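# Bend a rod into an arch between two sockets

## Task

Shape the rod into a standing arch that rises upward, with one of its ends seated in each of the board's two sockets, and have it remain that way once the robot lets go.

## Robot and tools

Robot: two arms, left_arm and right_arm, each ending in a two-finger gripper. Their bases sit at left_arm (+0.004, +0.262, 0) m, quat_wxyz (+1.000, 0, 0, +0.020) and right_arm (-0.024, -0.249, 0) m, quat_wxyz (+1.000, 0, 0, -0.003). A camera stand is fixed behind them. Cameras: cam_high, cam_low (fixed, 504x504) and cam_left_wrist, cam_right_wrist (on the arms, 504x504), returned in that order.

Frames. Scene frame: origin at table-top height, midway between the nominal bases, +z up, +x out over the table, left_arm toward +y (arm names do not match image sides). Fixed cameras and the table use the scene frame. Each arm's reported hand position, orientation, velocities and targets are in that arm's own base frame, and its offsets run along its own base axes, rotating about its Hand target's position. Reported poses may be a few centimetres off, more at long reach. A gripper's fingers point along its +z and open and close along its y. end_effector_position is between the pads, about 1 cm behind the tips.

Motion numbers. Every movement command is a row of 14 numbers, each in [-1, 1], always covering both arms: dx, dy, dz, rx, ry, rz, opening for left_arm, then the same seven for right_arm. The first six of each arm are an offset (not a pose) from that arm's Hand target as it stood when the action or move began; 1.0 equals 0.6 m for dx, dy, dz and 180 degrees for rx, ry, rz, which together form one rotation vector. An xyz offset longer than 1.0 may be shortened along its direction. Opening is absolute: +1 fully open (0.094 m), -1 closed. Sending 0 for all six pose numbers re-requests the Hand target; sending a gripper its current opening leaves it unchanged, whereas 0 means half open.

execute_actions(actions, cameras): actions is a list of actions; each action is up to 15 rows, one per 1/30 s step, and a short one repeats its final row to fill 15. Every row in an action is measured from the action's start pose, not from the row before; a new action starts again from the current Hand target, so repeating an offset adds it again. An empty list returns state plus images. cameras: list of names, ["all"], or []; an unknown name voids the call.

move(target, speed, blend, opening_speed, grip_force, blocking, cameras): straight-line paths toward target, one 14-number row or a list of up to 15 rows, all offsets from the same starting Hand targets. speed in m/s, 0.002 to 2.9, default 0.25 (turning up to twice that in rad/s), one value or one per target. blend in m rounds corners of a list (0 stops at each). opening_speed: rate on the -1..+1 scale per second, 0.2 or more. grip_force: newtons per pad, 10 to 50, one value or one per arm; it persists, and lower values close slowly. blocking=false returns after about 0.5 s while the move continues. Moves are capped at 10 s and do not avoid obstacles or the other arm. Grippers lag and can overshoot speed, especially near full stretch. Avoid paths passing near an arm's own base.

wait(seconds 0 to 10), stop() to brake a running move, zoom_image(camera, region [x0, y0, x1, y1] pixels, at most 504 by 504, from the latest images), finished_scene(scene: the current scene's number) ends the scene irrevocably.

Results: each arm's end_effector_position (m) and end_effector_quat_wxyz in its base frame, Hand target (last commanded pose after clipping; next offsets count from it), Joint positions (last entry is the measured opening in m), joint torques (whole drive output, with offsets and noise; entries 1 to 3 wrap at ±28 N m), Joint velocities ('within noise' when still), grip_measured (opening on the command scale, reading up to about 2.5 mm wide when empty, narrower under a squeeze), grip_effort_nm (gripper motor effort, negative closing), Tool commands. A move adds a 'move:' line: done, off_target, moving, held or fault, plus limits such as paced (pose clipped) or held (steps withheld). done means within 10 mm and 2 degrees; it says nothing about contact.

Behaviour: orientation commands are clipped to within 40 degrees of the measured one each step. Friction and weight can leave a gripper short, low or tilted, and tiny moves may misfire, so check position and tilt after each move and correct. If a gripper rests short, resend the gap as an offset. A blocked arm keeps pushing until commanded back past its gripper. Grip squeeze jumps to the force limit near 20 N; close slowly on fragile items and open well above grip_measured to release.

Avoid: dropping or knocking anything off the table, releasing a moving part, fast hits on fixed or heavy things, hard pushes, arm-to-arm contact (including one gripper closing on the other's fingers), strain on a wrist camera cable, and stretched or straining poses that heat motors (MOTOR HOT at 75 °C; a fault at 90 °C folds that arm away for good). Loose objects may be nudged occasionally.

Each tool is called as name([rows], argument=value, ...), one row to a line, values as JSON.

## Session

execute_actions(actions=[])

Scene clock: 0.00 s.
left_arm: end_effector_position=(+0.4121, -0.1459, +0.2706) grip_measured=+1.000 grip_effort_nm=n/a end_effector_quat_wxyz=(+0.602, +0.071, +0.775, -0.178) | right_arm: end_effector_position=(+0.3496, +0.0760, +0.3214) grip_measured=+1.000 grip_effort_nm=n/a end_effector_quat_wxyz=(+0.529, -0.212, +0.798, +0.196)
Joint positions: left_arm=[-0.316 1.289 0.873 0.202 0.061 -0.182 0.094] | right_arm=[-0.08 1.133 1.155 -0.491 -0.639 -0.198 0.094]
Joint velocities: within noise
Joint torques (N m): no reading
Heat: left arm: 31 °C; right arm: 30 °C.
Hand target: left_arm +0.4125, -0.1460, +0.2861; +0.617, +0.071, +0.762, -0.181 | right_arm +0.3491, +0.0759, +0.3252; +0.532, -0.212, +0.796, +0.195
Tool commands: left_gripper/opening=+1.0 right_gripper/opening=+1.0

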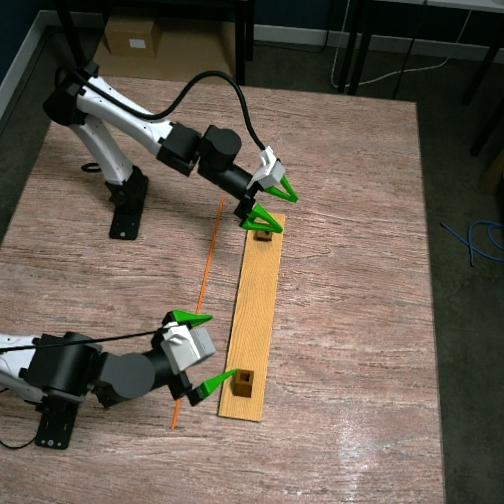

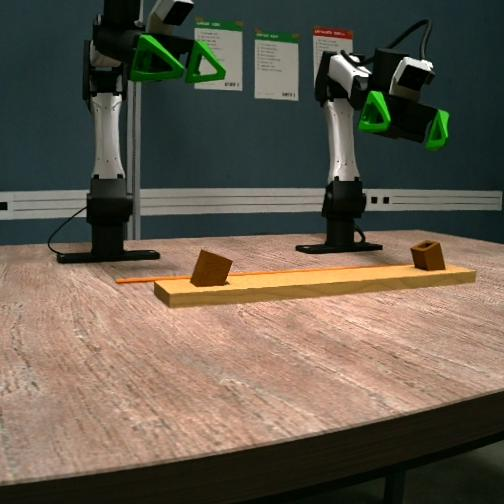

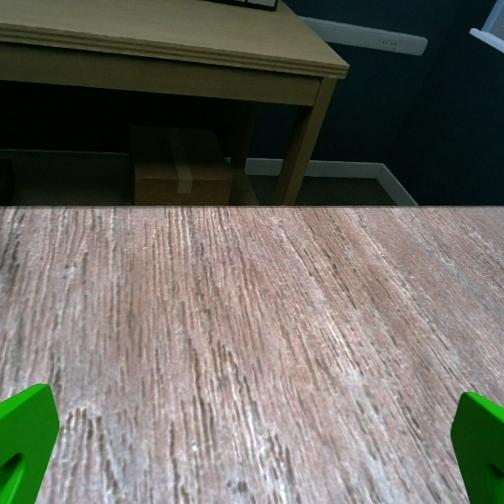

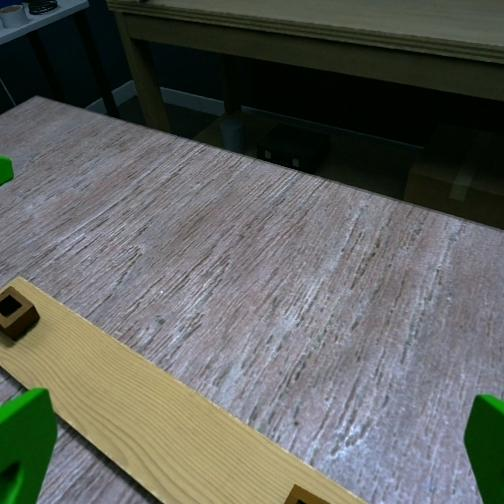

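move([
  [-0.13,0.14,-0.02,0.217,0.104,-0.194,0.2,-0.06,-0.03,-0.05,-0.18,0.085,0.143,0.2],
  [-0.264,0.232,-0.26,0.4347,0.2087,-0.3891,0,-0.125,-0.032,-0.325,-0.3605,0.1709,0.2865,0],
], speed=0.25, blend=[0.05,0], cameras=["all"])

Scene clock: 10.97 s.
left_arm: end_effector_position=(+0.2550, -0.0062, +0.1330) grip_measured=+0.002 grip_effort_nm=-0.06 end_effector_quat_wxyz=(+0.007, +0.735, +0.678, +0.002) | right_arm: end_effector_position=(+0.2734, +0.0564, +0.1374) grip_measured=+0.003 grip_effort_nm=-0.14 end_effector_quat_wxyz=(-0.009, +0.695, -0.719, +0.000)
Joint positions: left_arm=[-0.02 1.493 1.27 -1.334 0.007 1.632 0.047] | right_arm=[0.197 1.584 1.375 -1.348 -0.01 -1.339 0.047]
Joint torques (N m): left_arm=[-0.21 -3.69 5.38 0.29 0.19 0.15] | right_arm=[0.66 -5.75 5.65 0.5 0.08 -0.08]
Heat: left arm: 33 °C; right arm: 32 °C.
Hand target: left_arm +0.2541, -0.0069, +0.1301; +0.000, +0.743, +0.669, +0.000 | right_arm +0.2740, +0.0568, +0.1302; -0.001, +0.701, -0.713, -0.001
Off the commanded pose: left_arm 0.003 m, 2 deg | right_arm 0.007 m, 1 deg.
move: done

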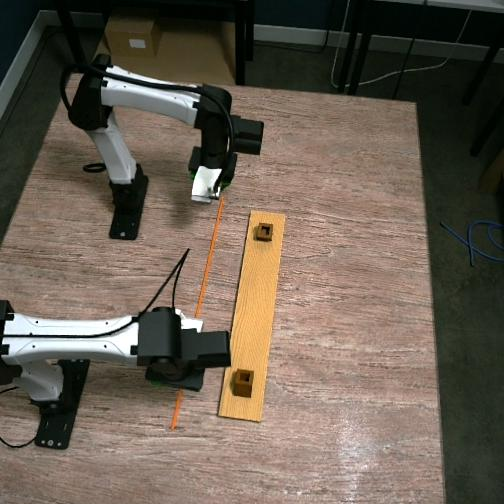

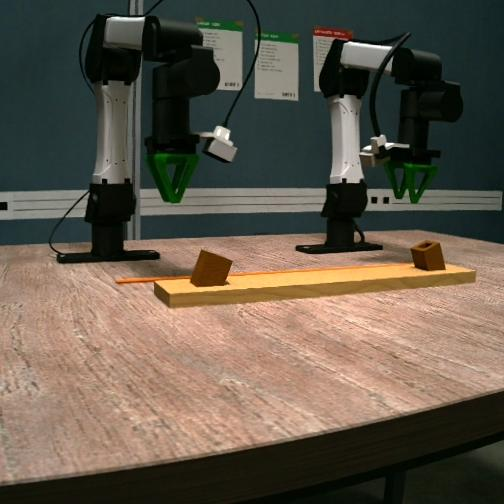

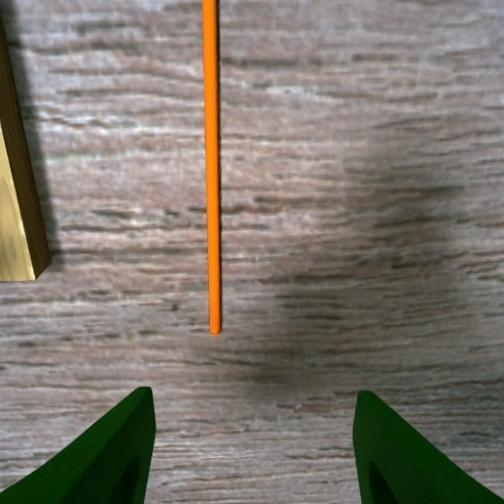

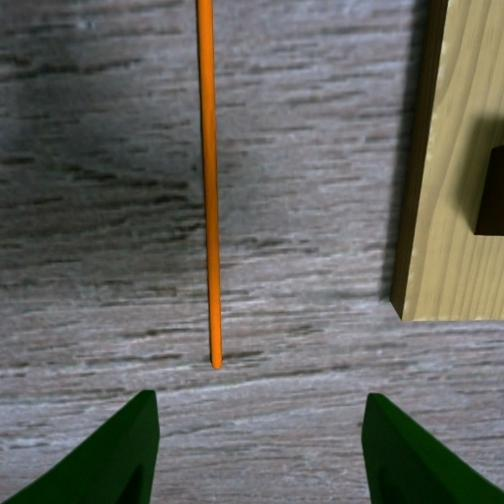

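move(target=[0.03,-0.013,-0.1,0,0,0,0,-0.04,-0.02,-0.1,0,0,0,0], speed=0.2, cameras=["all"])

Scene clock: 21.23 s.
left_arm: end_effector_position=(+0.2726, -0.0136, +0.0716) grip_measured=+0.002 grip_effort_nm=-0.06 end_effector_quat_wxyz=(+0.004, +0.743, +0.669, +0.000) | right_arm: end_effector_position=(+0.2492, +0.0474, +0.0674) grip_measured=+0.003 grip_effort_nm=-0.13 end_effector_quat_wxyz=(+0.009, +0.699, -0.715, -0.011)
Joint positions: left_arm=[-0.046 1.593 1.121 -1.093 0.006 1.63 0.047] | right_arm=[0.183 1.555 1.066 -1.109 -0.007 -1.365 0.047]
Joint torques (N m): left_arm=[-0.25 -4.71 5.48 0.27 0.19 -0.12] | right_arm=[-0.39 -9.39 5.27 0.4 0.06 -0.07]
Heat: left arm: 33 °C; right arm: 32 °C.
Hand target: left_arm +0.2721, -0.0145, +0.0701; +0.000, +0.743, +0.669, +0.000 | right_arm +0.2500, +0.0447, +0.0701; +0.000, +0.701, -0.713, -0.001
Off the commanded pose: left_arm 0.002 m, 0 deg | right_arm 0.004 m, 2 deg.
move: done

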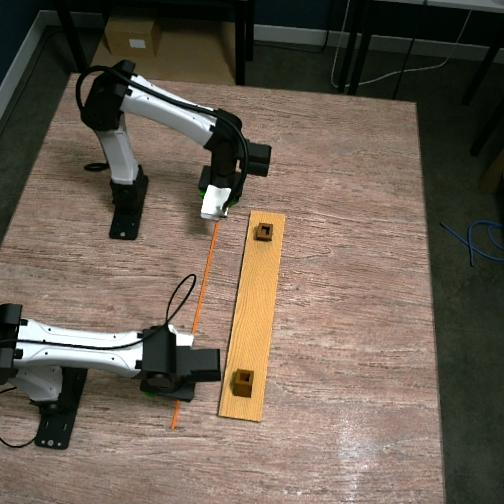

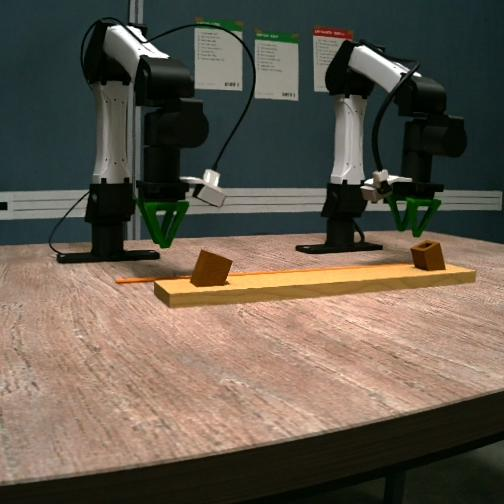

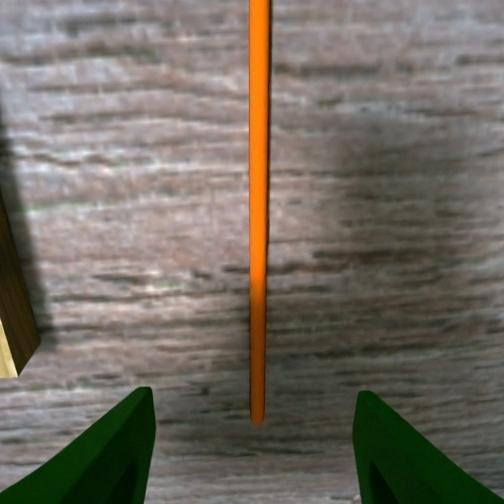

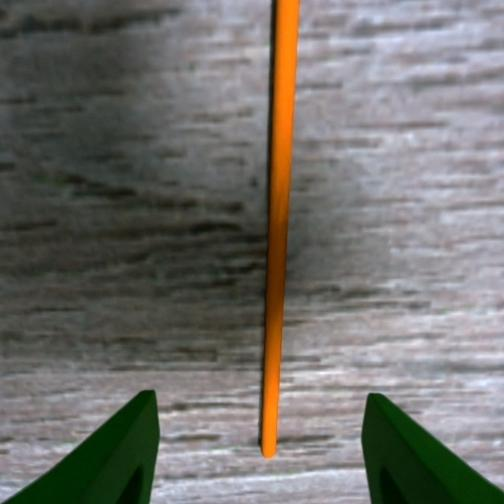

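move([
  [0,0,-0.06,0,0,0,0,0.008,0,-0.05,-0.15,0,-0.015,0],
  [0,0,-0.098,0,0,0,0,0.008,0,-0.093,-0.15,0,-0.015,0],
], speed=[0.15,0.06], blend=[0.01,0], cameras=["cam_low","cam_left_wrist","cam_right_wrist"])

Scene clock: 25.80 s.
left_arm: end_effector_position=(+0.2734, -0.0135, +0.0138) grip_measured=+0.002 grip_effort_nm=-0.06 end_effector_quat_wxyz=(+0.005, +0.743, +0.669, +0.002) | right_arm: end_effector_position=(+0.2567, +0.0453, +0.0211) grip_measured=+0.003 grip_effort_nm=-0.13 end_effector_quat_wxyz=(+0.156, +0.666, -0.711, +0.163)
Joint positions: left_arm=[-0.046 1.672 0.961 -0.85 0.005 1.63 0.047] | right_arm=[0.442 1.797 1.056 -1.041 0.407 -1.02 0.047]
Joint torques (N m): left_arm=[-0.25 -4.78 4.94 0.29 0.19 -0.13] | right_arm=[0.68 -6.49 4.62 0.13 0.34 0.15]
Heat: left arm: 33 °C; right arm: 32 °C.
Hand target: left_arm +0.2720, -0.0146, +0.0113; +0.000, +0.743, +0.669, +0.000 | right_arm +0.2548, +0.0447, +0.0143; +0.163, +0.665, -0.710, +0.166
Off the commanded pose: left_arm 0.003 m, 1 deg | right_arm 0.007 m, 1 deg.
move: done
Images, in order (width x height): cam_low 504x504, cam_left_wrist 504x504, cam_right_wrist 504x504.

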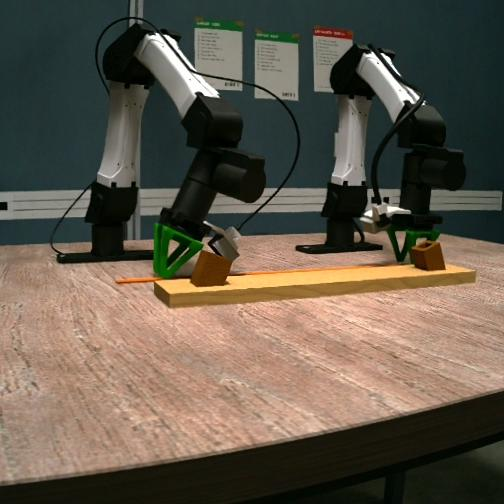

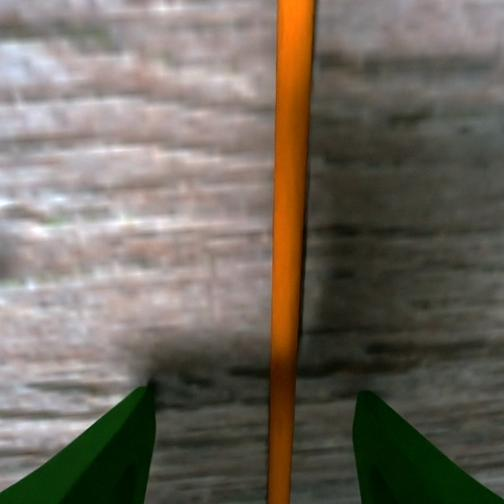

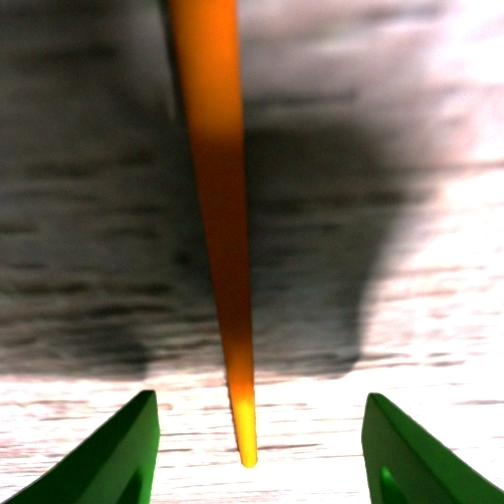

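move(target=[-0.013,0,-0.006,0,0,0,0,-0.014,0,-0.012,0,0,0,0], speed=0.05, cameras=["cam_low","cam_left_wrist","cam_right_wrist"])

Scene clock: 29.93 s.
left_arm: end_effector_position=(+0.2695, -0.0133, +0.0100) grip_measured=+0.001 grip_effort_nm=-0.05 end_effector_quat_wxyz=(+0.005, +0.743, +0.669, +0.001) | right_arm: end_effector_position=(+0.2481, +0.0436, +0.0132) grip_measured=+0.002 grip_effort_nm=-0.13 end_effector_quat_wxyz=(+0.163, +0.667, -0.708, +0.165)
Joint positions: left_arm=[-0.046 1.666 0.938 -0.834 0.005 1.63 0.047] | right_arm=[0.454 1.797 1.014 -1.017 0.412 -1.008 0.047]
Joint torques (N m): left_arm=[-0.36 -5.86 3.4 0.33 0.2 -0.14] | right_arm=[0.76 -7.2 4.1 0.15 0.27 0.11]
Heat: left arm: 33 °C; right arm: 32 °C.
Hand target: left_arm +0.2643, -0.0146, +0.0076; +0.000, +0.743, +0.669, +0.000 | right_arm +0.2464, +0.0446, +0.0071; +0.163, +0.665, -0.710, +0.166
Off the commanded pose: left_arm 0.006 m, 1 deg | right_arm 0.006 m, 0 deg.
move: done
Images, in order (width x height): cam_low 504x504, cam_left_wrist 504x504, cam_right_wrist 504x504.

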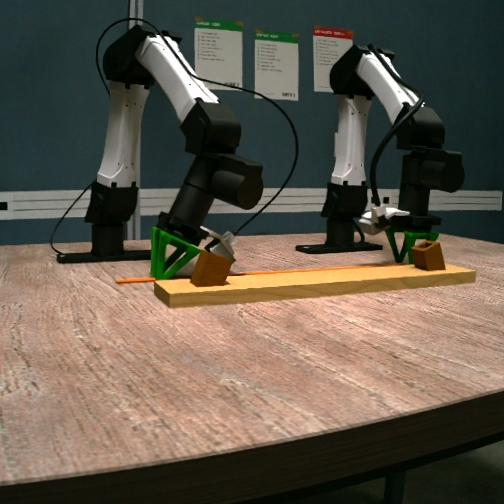

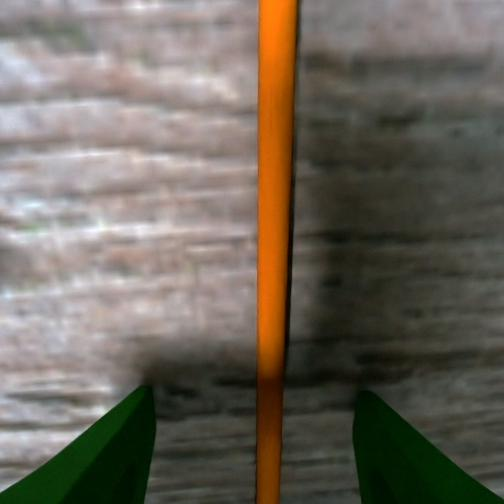

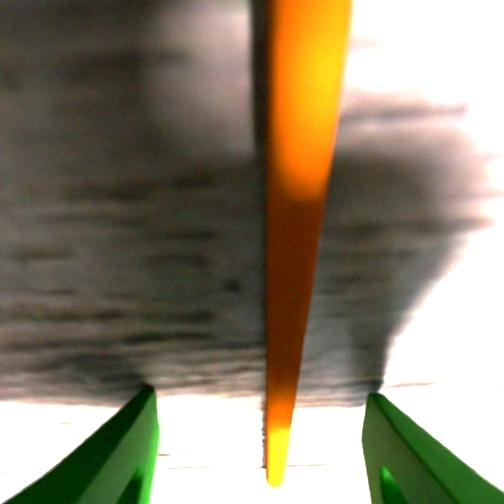

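move(target=[0,0,0,0,0,0,-1,0.004,0,0,0,0,0,-1], speed=0.05, opening_speed=0.6, cameras=["cam_left_wrist","cam_right_wrist"])

Scene clock: 32.63 s.
left_arm: end_effector_position=(+0.2729, -0.0134, +0.0089) grip_measured=-0.912 grip_effort_nm=-0.98 end_effector_quat_wxyz=(+0.010, +0.743, +0.669, +0.007) | right_arm: end_effector_position=(+0.2487, +0.0439, +0.0131) grip_measured=-0.899 grip_effort_nm=-1.01 end_effector_quat_wxyz=(+0.162, +0.666, -0.709, +0.165)
Joint positions: left_arm=[-0.046 1.666 0.932 -0.813 0.004 1.629 0.004] | right_arm=[0.454 1.797 1.014 -1.015 0.412 -1.007 0.005]
Joint torques (N m): left_arm=[-0.38 -5.9 3.95 0.12 0.21 -0.14] | right_arm=[0.46 -6.5 4.92 0.13 0.27 0.12]
Heat: left arm: 33 °C; right arm: 32 °C.
Hand target: left_arm +0.2643, -0.0146, +0.0077; +0.000, +0.743, +0.669, +0.000 | right_arm +0.2488, +0.0447, +0.0071; +0.163, +0.665, -0.710, +0.166
Off the commanded pose: left_arm 0.009 m, 1 deg | right_arm 0.006 m, 0 deg.
move: done
Images, in order (width x height): cam_left_wrist 504x504, cam_right_wrist 504x504.

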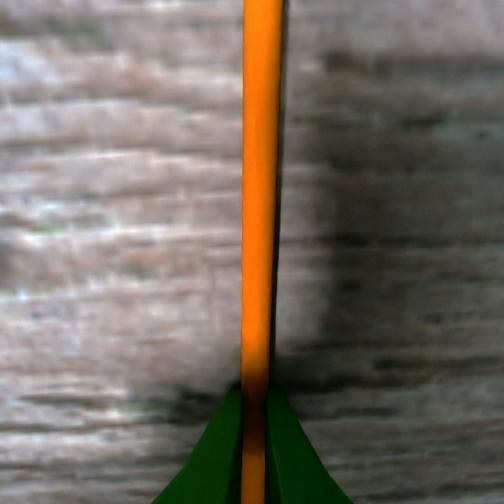

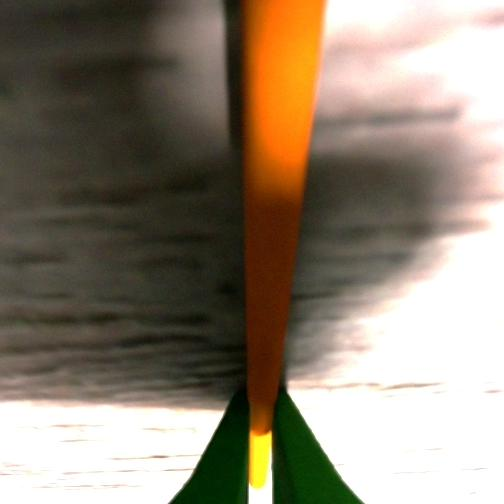

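Lift both to ~.09.

move(target=[0,0,0.14,0,0,0,-1,0,0,0.14,0,0,0,-1], speed=0.08, cameras=["cam_low","cam_left_wrist","cam_right_wrist"])

Scene clock: 35.07 s.
left_arm: end_effector_position=(+0.2630, -0.0122, +0.0789) grip_measured=-0.913 grip_effort_nm=-1.01 end_effector_quat_wxyz=(-0.009, +0.743, +0.670, -0.009) | right_arm: end_effector_position=(+0.2449, +0.0420, +0.0792) grip_measured=-0.900 grip_effort_nm=-1.04 end_effector_quat_wxyz=(+0.180, +0.668, -0.704, +0.159)
Joint positions: left_arm=[-0.046 1.579 1.137 -1.153 0 1.628 0.004] | right_arm=[0.454 1.714 1.192 -1.314 0.412 -1.007 0.005]
Joint torques (N m): left_arm=[-0.36 -7.25 7.62 -0.04 0.25 -0.11] | right_arm=[0.42 -10.73 8.43 -0.27 0.27 0.12]
Heat: left arm: 33 °C; right arm: 33 °C.
Hand target: left_arm +0.2643, -0.0146, +0.0917; +0.000, +0.743, +0.669, +0.000 | right_arm +0.2488, +0.0446, +0.0911; +0.163, +0.665, -0.710, +0.166
Off the commanded pose: left_arm 0.013 m, 1 deg | right_arm 0.013 m, 2 deg.
move: off_target (left_arm, right_arm)
Images, in order (width x height): cam_low 504x504, cam_left_wrist 504x504, cam_right_wrist 504x504.

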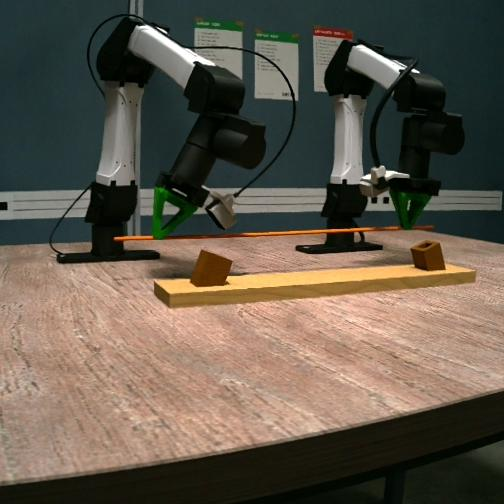

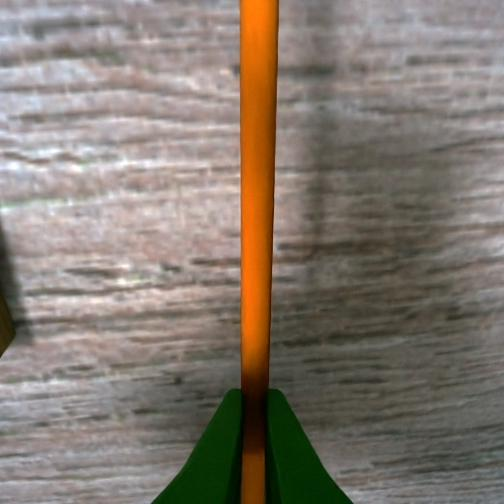

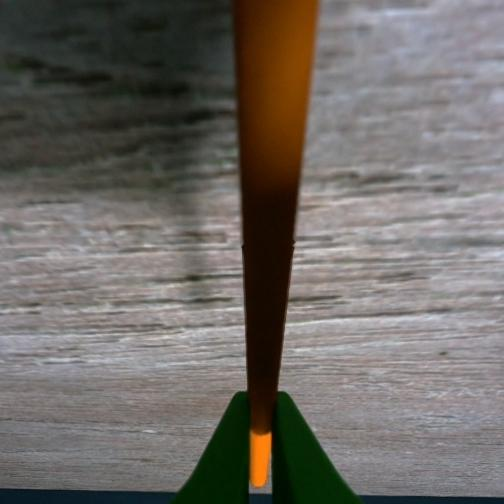

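move(target=[0,0,0,0,0,0,-0.3,0,0,0,0,0,0,-1], opening_speed=0.6, cameras=["cam_low","cam_left_wrist"])

Scene clock: 37.13 s.
left_arm: end_effector_position=(+0.2623, -0.0122, +0.0789) grip_measured=-0.302 grip_effort_nm=0.11 end_effector_quat_wxyz=(-0.010, +0.742, +0.670, -0.010) | right_arm: end_effector_position=(+0.2443, +0.0417, +0.0794) grip_measured=-0.900 grip_effort_nm=-1.04 end_effector_quat_wxyz=(+0.182, +0.668, -0.704, +0.159)
Joint positions: left_arm=[-0.046 1.579 1.137 -1.156 0 1.627 0.033] | right_arm=[0.454 1.714 1.192 -1.317 0.412 -1.007 0.005]
Joint torques (N m): left_arm=[-0.34 -7.25 7.71 -0.02 0.25 -0.12] | right_arm=[0.43 -10.73 8.44 -0.28 0.27 0.12]
Heat: left arm: 33 °C; right arm: 33 °C.
Hand target: left_arm +0.2643, -0.0146, +0.0917; +0.000, +0.743, +0.669, +0.000 | right_arm +0.2488, +0.0446, +0.0911; +0.163, +0.665, -0.710, +0.166
Off the commanded pose: left_arm 0.013 m, 2 deg | right_arm 0.013 m, 2 deg.
move: off_target (left_arm, right_arm)
Images, in order (width x height): cam_low 504x504, cam_left_wrist 504x504.

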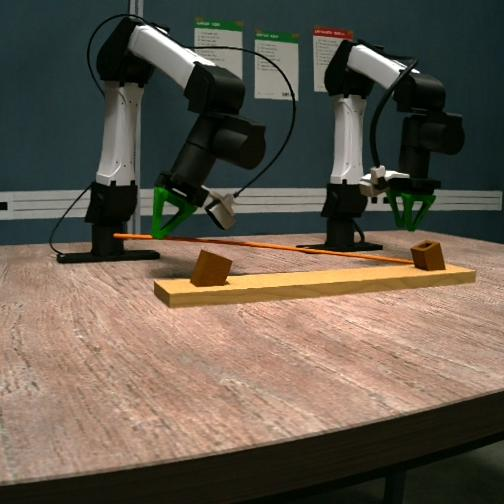

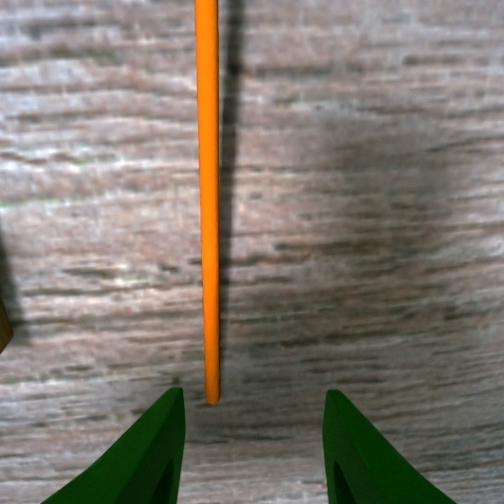

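move(target=[0.02,0,-0.075,0,0,0,0,0,0,0,0,0,0,-1], speed=0.08, cameras=["cam_low","cam_left_wrist"])

Scene clock: 39.60 s.
left_arm: end_effector_position=(+0.2772, -0.0129, +0.0487) grip_measured=-0.002 grip_effort_nm=0.12 end_effector_quat_wxyz=(+0.003, +0.742, +0.670, +0.003) | right_arm: end_effector_position=(+0.2443, +0.0417, +0.0794) grip_measured=-0.900 grip_effort_nm=-1.04 end_effector_quat_wxyz=(+0.182, +0.668, -0.704, +0.159)
Joint positions: left_arm=[-0.046 1.633 1.069 -0.999 0 1.627 0.047] | right_arm=[0.454 1.714 1.192 -1.317 0.412 -1.007 0.005]
Joint torques (N m): left_arm=[-0.17 -4.79 5.3 0.29 0.25 -0.1] | right_arm=[0.42 -10.74 8.43 -0.28 0.26 0.11]
Heat: left arm: 33 °C; right arm: 33 °C.
Hand target: left_arm +0.2763, -0.0146, +0.0467; +0.000, +0.743, +0.669, +0.000 | right_arm +0.2488, +0.0446, +0.0911; +0.163, +0.665, -0.710, +0.166
Off the commanded pose: left_arm 0.003 m, 0 deg | right_arm 0.013 m, 2 deg.
move: off_target (right_arm)
Images, in order (width x height): cam_low 504x504, cam_left_wrist 504x504.

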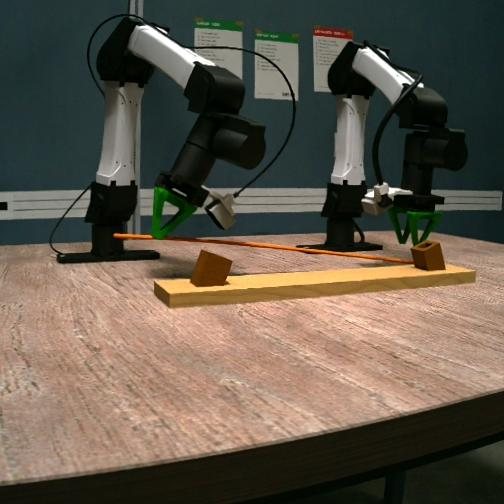

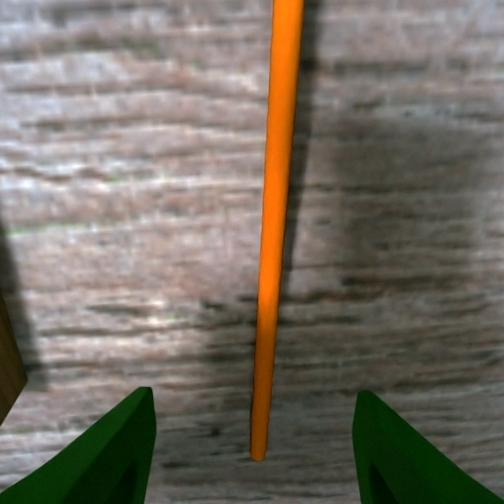

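move(target=[0,0,0,0,0,0,0,0.005,0,0.07,0,0,0,-1], speed=0.08, cameras=["cam_low","cam_left_wrist"])

Scene clock: 43.43 s.
left_arm: end_effector_position=(+0.2773, -0.0129, +0.0487) grip_measured=-0.002 grip_effort_nm=0.12 end_effector_quat_wxyz=(+0.003, +0.742, +0.670, +0.003) | right_arm: end_effector_position=(+0.2486, +0.0438, +0.1198) grip_measured=-0.900 grip_effort_nm=-1.04 end_effector_quat_wxyz=(+0.183, +0.668, -0.704, +0.159)
Joint positions: left_arm=[-0.046 1.633 1.069 -0.998 0 1.627 0.047] | right_arm=[0.454 1.704 1.343 -1.482 0.412 -1.007 0.005]
Joint torques (N m): left_arm=[-0.18 -4.78 5.29 0.28 0.25 -0.1] | right_arm=[0.05 -11.15 8.79 -0.26 0.28 0.07]
Heat: left arm: 33 °C; right arm: 34 °C.
Hand target: left_arm +0.2763, -0.0146, +0.0467; +0.000, +0.743, +0.669, +0.000 | right_arm +0.2518, +0.0446, +0.1331; +0.163, +0.665, -0.710, +0.166
Off the commanded pose: left_arm 0.003 m, 0 deg | right_arm 0.014 m, 3 deg.
move: off_target (right_arm)
Images, in order (width x height): cam_low 504x504, cam_left_wrist 504x504.

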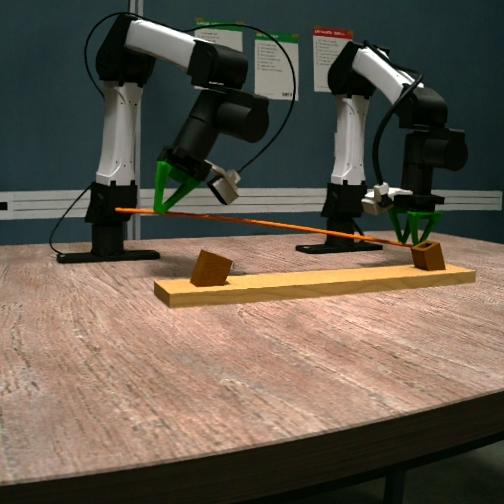

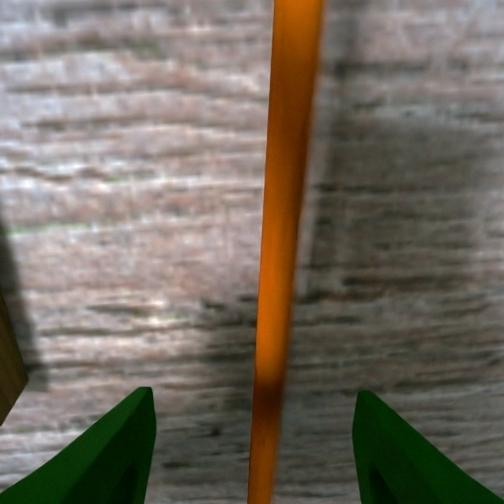

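move(target=[0.004,0,-0.027,0,0,0,0,0,0,0,0,0,0,-1], speed=0.06, cameras=["cam_low","cam_left_wrist"])

Scene clock: 45.73 s.
left_arm: end_effector_position=(+0.2801, -0.0130, +0.0333) grip_measured=-0.002 grip_effort_nm=0.11 end_effector_quat_wxyz=(+0.004, +0.742, +0.670, +0.004) | right_arm: end_effector_position=(+0.2485, +0.0438, +0.1199) grip_measured=-0.900 grip_effort_nm=-1.04 end_effector_quat_wxyz=(+0.183, +0.668, -0.704, +0.158)
Joint positions: left_arm=[-0.046 1.663 1.036 -0.933 0 1.627 0.047] | right_arm=[0.454 1.704 1.343 -1.482 0.412 -1.007 0.005]
Joint torques (N m): left_arm=[-0.13 -4.78 5.11 0.3 0.25 -0.09] | right_arm=[0.06 -11.17 8.79 -0.28 0.28 0.07]
Heat: left arm: 33 °C; right arm: 34 °C.
Hand target: left_arm +0.2787, -0.0146, +0.0304; +0.000, +0.743, +0.669, +0.000 | right_arm +0.2518, +0.0446, +0.1331; +0.163, +0.665, -0.710, +0.166
Off the commanded pose: left_arm 0.004 m, 1 deg | right_arm 0.014 m, 3 deg.
move: off_target (right_arm)
Images, in order (width x height): cam_low 504x504, cam_left_wrist 504x504.

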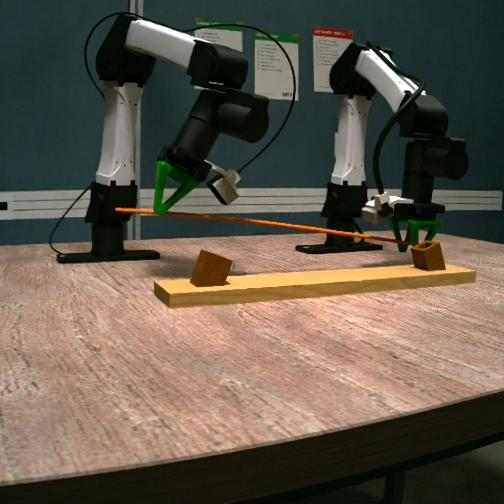

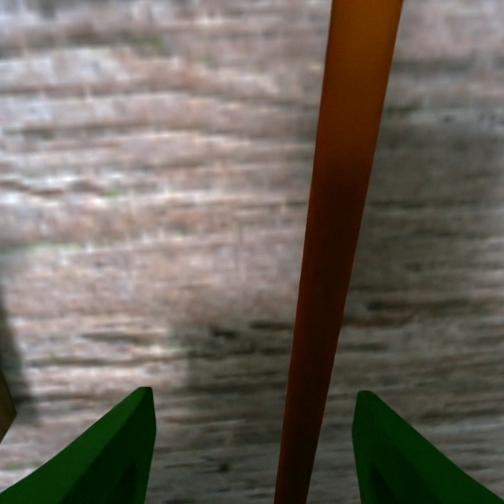

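move([
  [-0.015,0,0,0,0,0,0,0,0,0,0,0,0,-1],
  [-0.015,0,0,0,0,0,-1,0,0,0,0,0,0,-1],
], speed=0.06, opening_speed=0.6, cameras=["cam_low","cam_left_wrist","cam_right_wrist"])

Scene clock: 49.67 s.
left_arm: end_effector_position=(+0.2688, -0.0125, +0.0250) grip_measured=-0.933 grip_effort_nm=-0.98 end_effector_quat_wxyz=(-0.007, +0.742, +0.670, -0.007) | right_arm: end_effector_position=(+0.2485, +0.0438, +0.1199) grip_measured=-0.900 grip_effort_nm=-1.04 end_effector_quat_wxyz=(+0.183, +0.668, -0.704, +0.158)
Joint positions: left_arm=[-0.046 1.663 1 -0.929 0 1.627 0.003] | right_arm=[0.454 1.704 1.343 -1.482 0.412 -1.007 0.005]
Joint torques (N m): left_arm=[-0.25 -7.38 4.9 0.23 0.24 -0.1] | right_arm=[0.06 -11.15 8.79 -0.28 0.28 0.07]
Heat: left arm: 33 °C; right arm: 35 °C.
Hand target: left_arm +0.2697, -0.0146, +0.0304; +0.000, +0.743, +0.669, +0.000 | right_arm +0.2518, +0.0446, +0.1331; +0.163, +0.665, -0.710, +0.166
Off the commanded pose: left_arm 0.006 m, 1 deg | right_arm 0.014 m, 3 deg.
move: off_target (right_arm)
Images, in order (width x height): cam_low 504x504, cam_left_wrist 504x504, cam_right_wrist 504x504.

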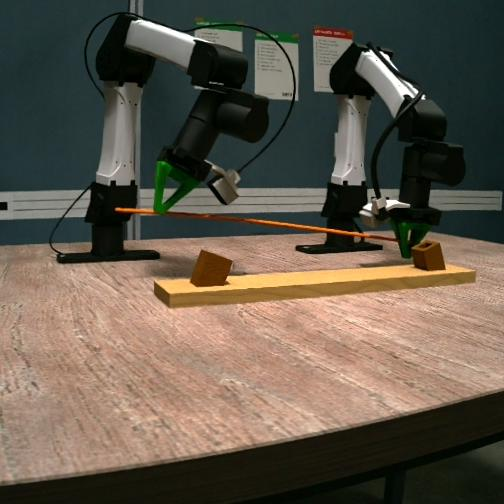

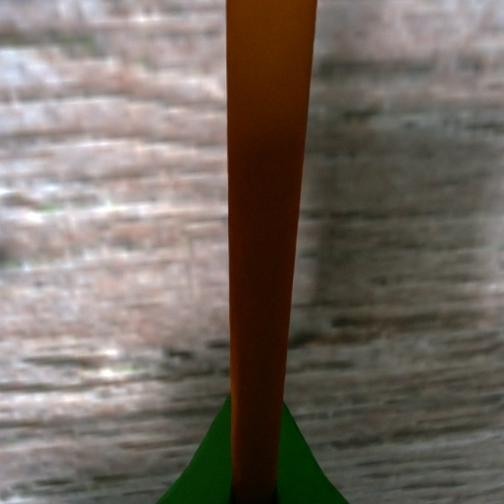

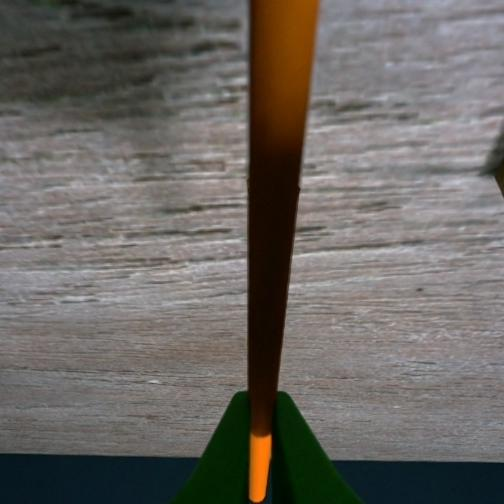

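move([
  [0,0,0,0,0,0,-0.5,0,0,0,0,0,0,-1],
  [0,0,0.02,0,0,0,-0.5,0,0,0,0,0,0,-1],
], speed=0.06, cameras=["cam_left_wrist"])

Scene clock: 53.60 s.
left_arm: end_effector_position=(+0.2650, -0.0123, +0.0290) grip_measured=-0.502 grip_effort_nm=0.12 end_effector_quat_wxyz=(-0.011, +0.742, +0.670, -0.011) | right_arm: end_effector_position=(+0.2484, +0.0437, +0.1199) grip_measured=-0.900 grip_effort_nm=-1.04 end_effector_quat_wxyz=(+0.184, +0.668, -0.704, +0.158)
Joint positions: left_arm=[-0.046 1.651 1.005 -0.955 0 1.627 0.023] | right_arm=[0.454 1.704 1.343 -1.483 0.412 -1.007 0.005]
Joint torques (N m): left_arm=[-0.28 -7.91 7.31 -0.02 0.24 -0.1] | right_arm=[0.05 -11.15 8.79 -0.28 0.28 0.07]
Heat: left arm: 33 °C; right arm: 36 °C.
Hand target: left_arm +0.2698, -0.0146, +0.0425; +0.000, +0.743, +0.669, +0.000 | right_arm +0.2518, +0.0446, +0.1331; +0.163, +0.665, -0.710, +0.166
Off the commanded pose: left_arm 0.014 m, 2 deg | right_arm 0.014 m, 3 deg.
move: off_target (left_arm, right_arm)
Images, in order (width x height): cam_left_wrist 504x504.

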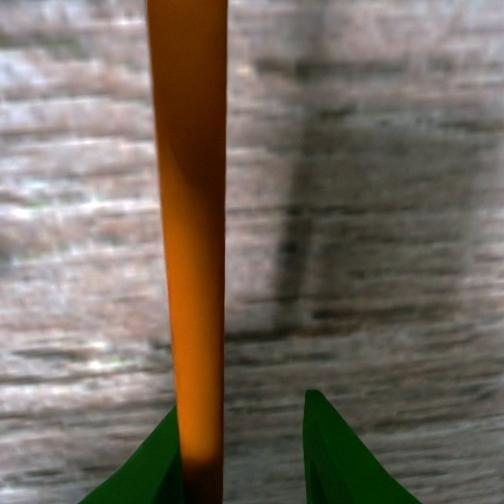

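move(target=[0.012,0,0.018,0,0,0,-0.4,0,0,0,0,0,0,-1], speed=0.06, cameras=["cam_left_wrist"])

Scene clock: 55.27 s.
left_arm: end_effector_position=(+0.2738, -0.0127, +0.0430) grip_measured=-0.402 grip_effort_nm=0.12 end_effector_quat_wxyz=(-0.006, +0.742, +0.670, -0.006) | right_arm: end_effector_position=(+0.2484, +0.0437, +0.1199) grip_measured=-0.900 grip_effort_nm=-1.04 end_effector_quat_wxyz=(+0.184, +0.668, -0.704, +0.158)
Joint positions: left_arm=[-0.046 1.651 1.065 -1.002 0 1.627 0.028] | right_arm=[0.454 1.704 1.343 -1.483 0.412 -1.007 0.005]
Joint torques (N m): left_arm=[-0.14 -6.94 7.42 -0.01 0.24 -0.08] | right_arm=[0.06 -11.15 8.79 -0.28 0.28 0.07]
Heat: left arm: 33 °C; right arm: 36 °C.
Hand target: left_arm +0.2769, -0.0146, +0.0533; +0.000, +0.743, +0.669, +0.000 | right_arm +0.2518, +0.0446, +0.1331; +0.163, +0.665, -0.710, +0.166
Off the commanded pose: left_arm 0.011 m, 1 deg | right_arm 0.014 m, 3 deg.
move: off_target (left_arm, right_arm)
Images, in order (width x height): cam_left_wrist 504x504.

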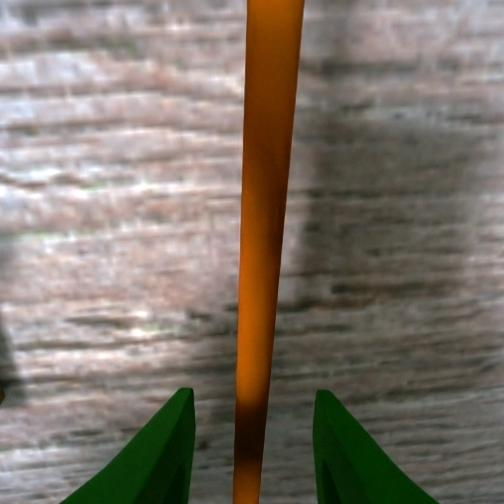

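move(target=[0,0,-0.002,0,0,0,-1,0,0,0,0,0,0,-1], speed=0.06, opening_speed=0.6, cameras=["cam_left_wrist"])

Scene clock: 57.50 s.
left_arm: end_effector_position=(+0.2737, -0.0127, +0.0430) grip_measured=-0.902 grip_effort_nm=-0.99 end_effector_quat_wxyz=(-0.006, +0.742, +0.670, -0.007) | right_arm: end_effector_position=(+0.2484, +0.0437, +0.1199) grip_measured=-0.900 grip_effort_nm=-1.04 end_effector_quat_wxyz=(+0.184, +0.668, -0.704, +0.158)
Joint positions: left_arm=[-0.046 1.651 1.065 -1.002 0 1.627 0.005] | right_arm=[0.454 1.704 1.343 -1.483 0.412 -1.007 0.005]
Joint torques (N m): left_arm=[-0.2 -6.8 7.16 0.05 0.24 -0.1] | right_arm=[0.06 -11.18 8.79 -0.28 0.28 0.07]
Heat: left arm: 34 °C; right arm: 36 °C.
Hand target: left_arm +0.2769, -0.0146, +0.0521; +0.000, +0.743, +0.669, +0.000 | right_arm +0.2518, +0.0446, +0.1331; +0.163, +0.665, -0.710, +0.166
Off the commanded pose: left_arm 0.010 m, 1 deg | right_arm 0.014 m, 3 deg.
move: off_target (right_arm)
Images, in order (width x height): cam_left_wrist 504x504.

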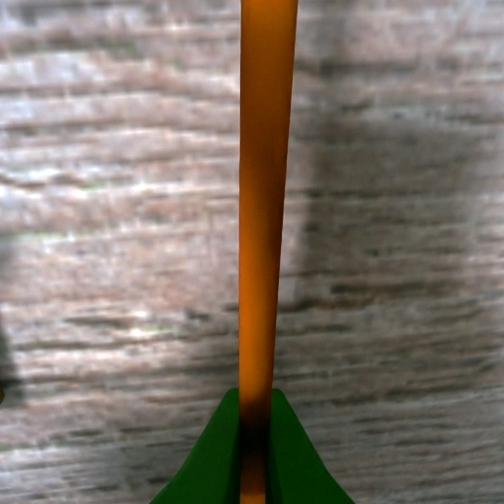

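move([
  [-0.004,0,0.09,0,0,0,-1,0,0,0,0,0,0,-1],
  [-0.004,0,0.09,0,0,0,-1,0,0,0,0,0,0,-0.1],
], speed=0.08, opening_speed=0.6, cameras=["cam_low","cam_right_wrist"])

Scene clock: 61.60 s.
left_arm: end_effector_position=(+0.2729, -0.0113, +0.0920) grip_measured=-0.902 grip_effort_nm=-1.01 end_effector_quat_wxyz=(-0.013, +0.742, +0.670, -0.008) | right_arm: end_effector_position=(+0.2482, +0.0435, +0.1200) grip_measured=-0.102 grip_effort_nm=0.12 end_effector_quat_wxyz=(+0.184, +0.668, -0.703, +0.159)
Joint positions: left_arm=[-0.046 1.613 1.224 -1.212 -0.007 1.627 0.005] | right_arm=[0.454 1.704 1.343 -1.484 0.413 -1.007 0.042]
Joint torques (N m): left_arm=[-0.18 -7.75 7.84 -0.04 0.32 -0.08] | right_arm=[0.06 -11.17 8.8 -0.27 0.27 0.07]
Heat: left arm: 34 °C; right arm: 37 °C.
Hand target: left_arm +0.2744, -0.0146, +0.1061; +0.000, +0.743, +0.669, +0.000 | right_arm +0.2517, +0.0446, +0.1331; +0.163, +0.665, -0.710, +0.166
Off the commanded pose: left_arm 0.015 m, 2 deg | right_arm 0.014 m, 3 deg.
move: off_target (left_arm, right_arm); target 2's new opening was sent with right_arm's hand 0.014 m and 3 deg from that target
Images, in order (width x height): cam_low 504x504, cam_right_wrist 504x504.

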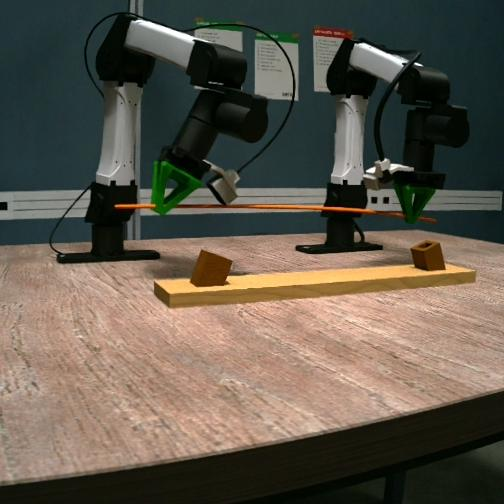

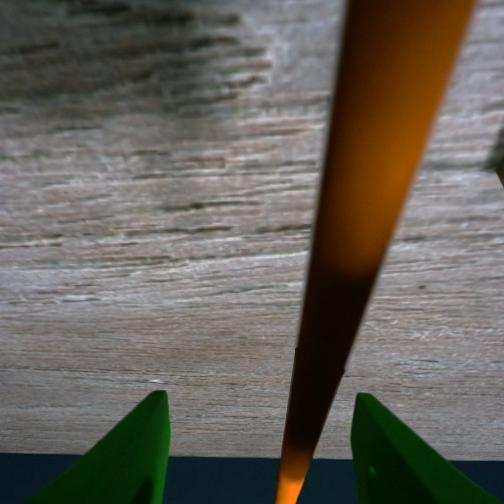

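move([
  [0,0,0,0,0,0,-1,0.006,0,0.05,0,0,0,0],
  [0,0,0,0,0,0,-1,0.006,0,0.05,0.15,0,0,0],
], speed=0.15, cameras=["cam_low","cam_right_wrist"])

Scene clock: 65.60 s.
left_arm: end_effector_position=(+0.2729, -0.0113, +0.0920) grip_measured=-0.902 grip_effort_nm=-1.01 end_effector_quat_wxyz=(-0.013, +0.742, +0.670, -0.008) | right_arm: end_effector_position=(+0.2571, +0.0450, +0.1608) grip_measured=-0.002 grip_effort_nm=0.12 end_effector_quat_wxyz=(+0.016, +0.683, -0.731, -0.007)
Joint positions: left_arm=[-0.046 1.613 1.224 -1.212 -0.007 1.627 0.005] | right_arm=[0.177 1.569 1.452 -1.49 0.006 -1.325 0.047]
Joint torques (N m): left_arm=[-0.16 -7.76 7.82 -0.04 0.33 -0.08] | right_arm=[-0.34 -9.73 5.04 0.41 -0.11 -0.07]
Heat: left arm: 34 °C; right arm: 37 °C.
Hand target: left_arm +0.2744, -0.0146, +0.1061; +0.000, +0.743, +0.669, +0.000 | right_arm +0.2554, +0.0447, +0.1631; +0.003, +0.685, -0.729, -0.005
Off the commanded pose: left_arm 0.015 m, 2 deg | right_arm 0.003 m, 2 deg.
move: off_target (left_arm)
Images, in order (width x height): cam_low 504x504, cam_right_wrist 504x504.

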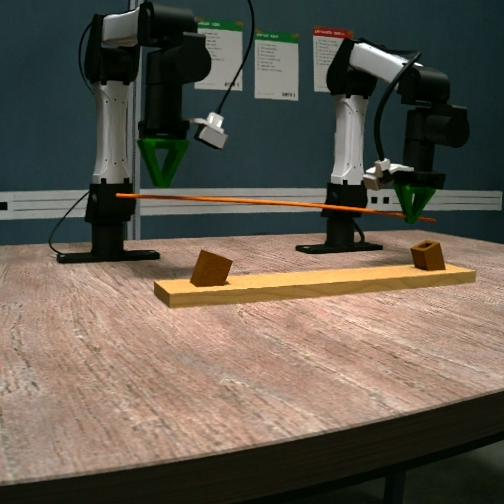

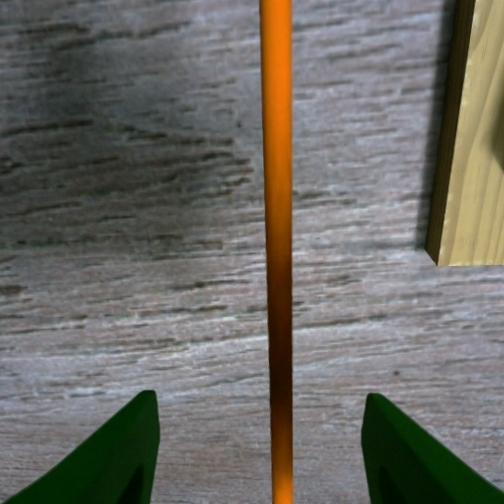

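move(target=[0,0,0,0,0,0,-1,0.006,-0.02,-0.045,0,0,0,0], speed=0.1, cameras=["cam_low","cam_right_wrist"])

Scene clock: 68.17 s.
left_arm: end_effector_position=(+0.2729, -0.0113, +0.0920) grip_measured=-0.902 grip_effort_nm=-1.00 end_effector_quat_wxyz=(-0.013, +0.742, +0.670, -0.008) | right_arm: end_effector_position=(+0.2595, +0.0332, +0.1336) grip_measured=-0.002 grip_effort_nm=0.12 end_effector_quat_wxyz=(+0.017, +0.683, -0.731, -0.009)
Joint positions: left_arm=[-0.046 1.613 1.224 -1.212 -0.007 1.627 0.005] | right_arm=[0.131 1.565 1.341 -1.383 0.005 -1.372 0.047]
Joint torques (N m): left_arm=[-0.18 -7.76 7.82 -0.04 0.34 -0.09] | right_arm=[-0.36 -9.58 5.41 0.44 -0.07 -0.05]
Heat: left arm: 34 °C; right arm: 38 °C.
Hand target: left_arm +0.2744, -0.0146, +0.1061; +0.000, +0.743, +0.669, +0.000 | right_arm +0.2590, +0.0327, +0.1362; +0.003, +0.685, -0.729, -0.004
Off the commanded pose: left_arm 0.015 m, 2 deg | right_arm 0.003 m, 2 deg.
move: off_target (left_arm)
Images, in order (width x height): cam_low 504x504, cam_right_wrist 504x504.

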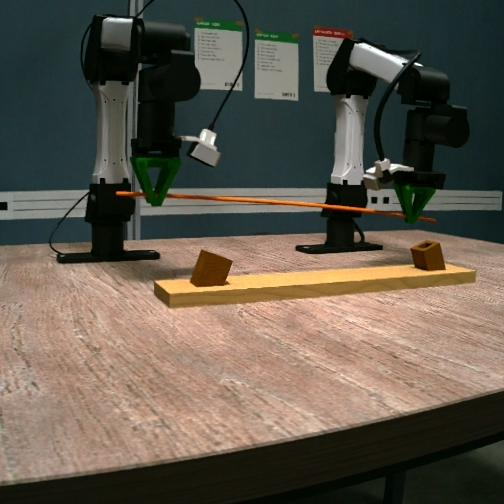

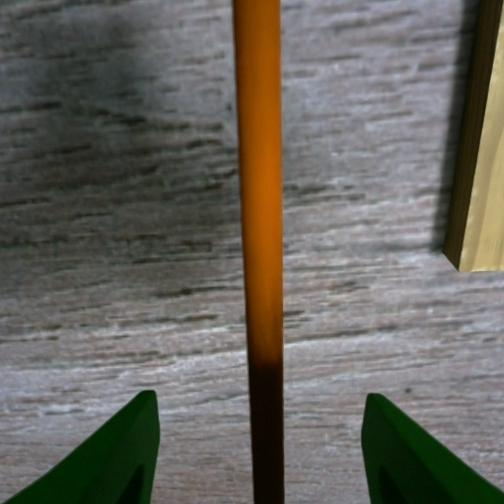

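move(target=[0,0,0,0,0,0,-1,0.0,0,0.002,0,0,0,-1], speed=0.1, opening_speed=0.6, cameras=["cam_high","cam_low","cam_left_wrist","cam_right_wrist"])

Scene clock: 70.87 s.
left_arm: end_effector_position=(+0.2729, -0.0113, +0.0920) grip_measured=-0.902 grip_effort_nm=-1.01 end_effector_quat_wxyz=(-0.013, +0.742, +0.670, -0.008) | right_arm: end_effector_position=(+0.2596, +0.0332, +0.1336) grip_measured=-0.880 grip_effort_nm=-1.02 end_effector_quat_wxyz=(+0.016, +0.684, -0.729, -0.009)
Joint positions: left_arm=[-0.046 1.613 1.224 -1.212 -0.007 1.627 0.005] | right_arm=[0.131 1.565 1.341 -1.383 0.005 -1.376 0.006]
Joint torques (N m): left_arm=[-0.18 -7.77 7.84 -0.03 0.33 -0.09] | right_arm=[-0.36 -9.57 5.86 0.35 -0.07 -0.05]
Heat: left arm: 34 °C; right arm: 38 °C.
Hand target: left_arm +0.2744, -0.0146, +0.1061; +0.000, +0.743, +0.669, +0.000 | right_arm +0.2590, +0.0327, +0.1374; +0.003, +0.685, -0.729, -0.004
Off the commanded pose: left_arm 0.015 m, 2 deg | right_arm 0.004 m, 2 deg.
move: off_target (left_arm)

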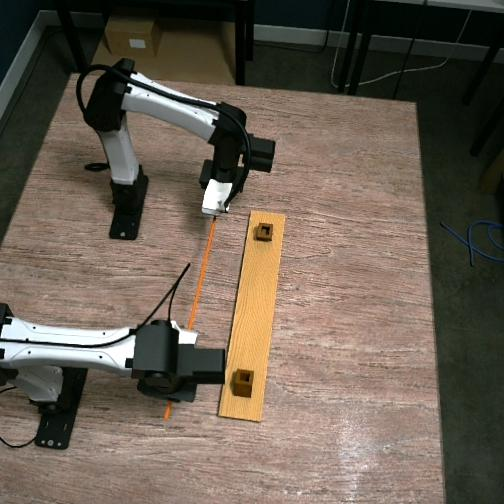

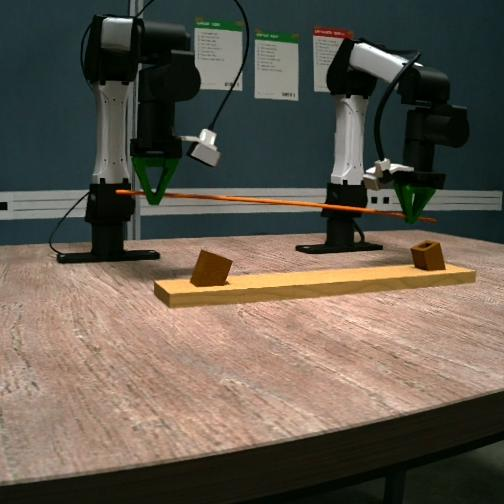

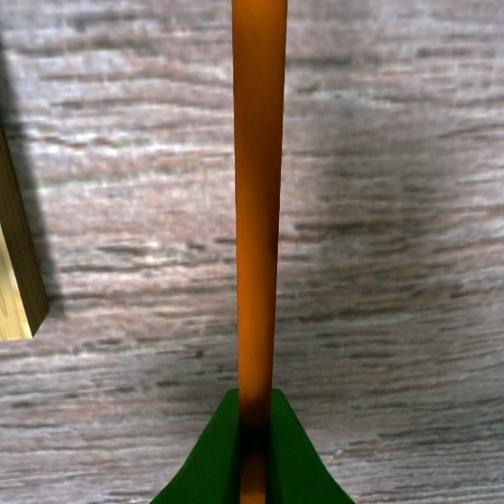

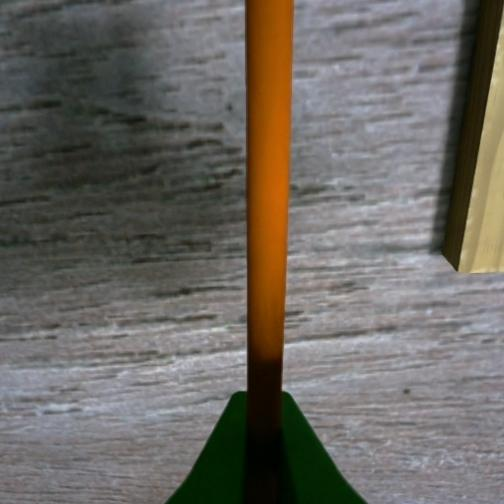

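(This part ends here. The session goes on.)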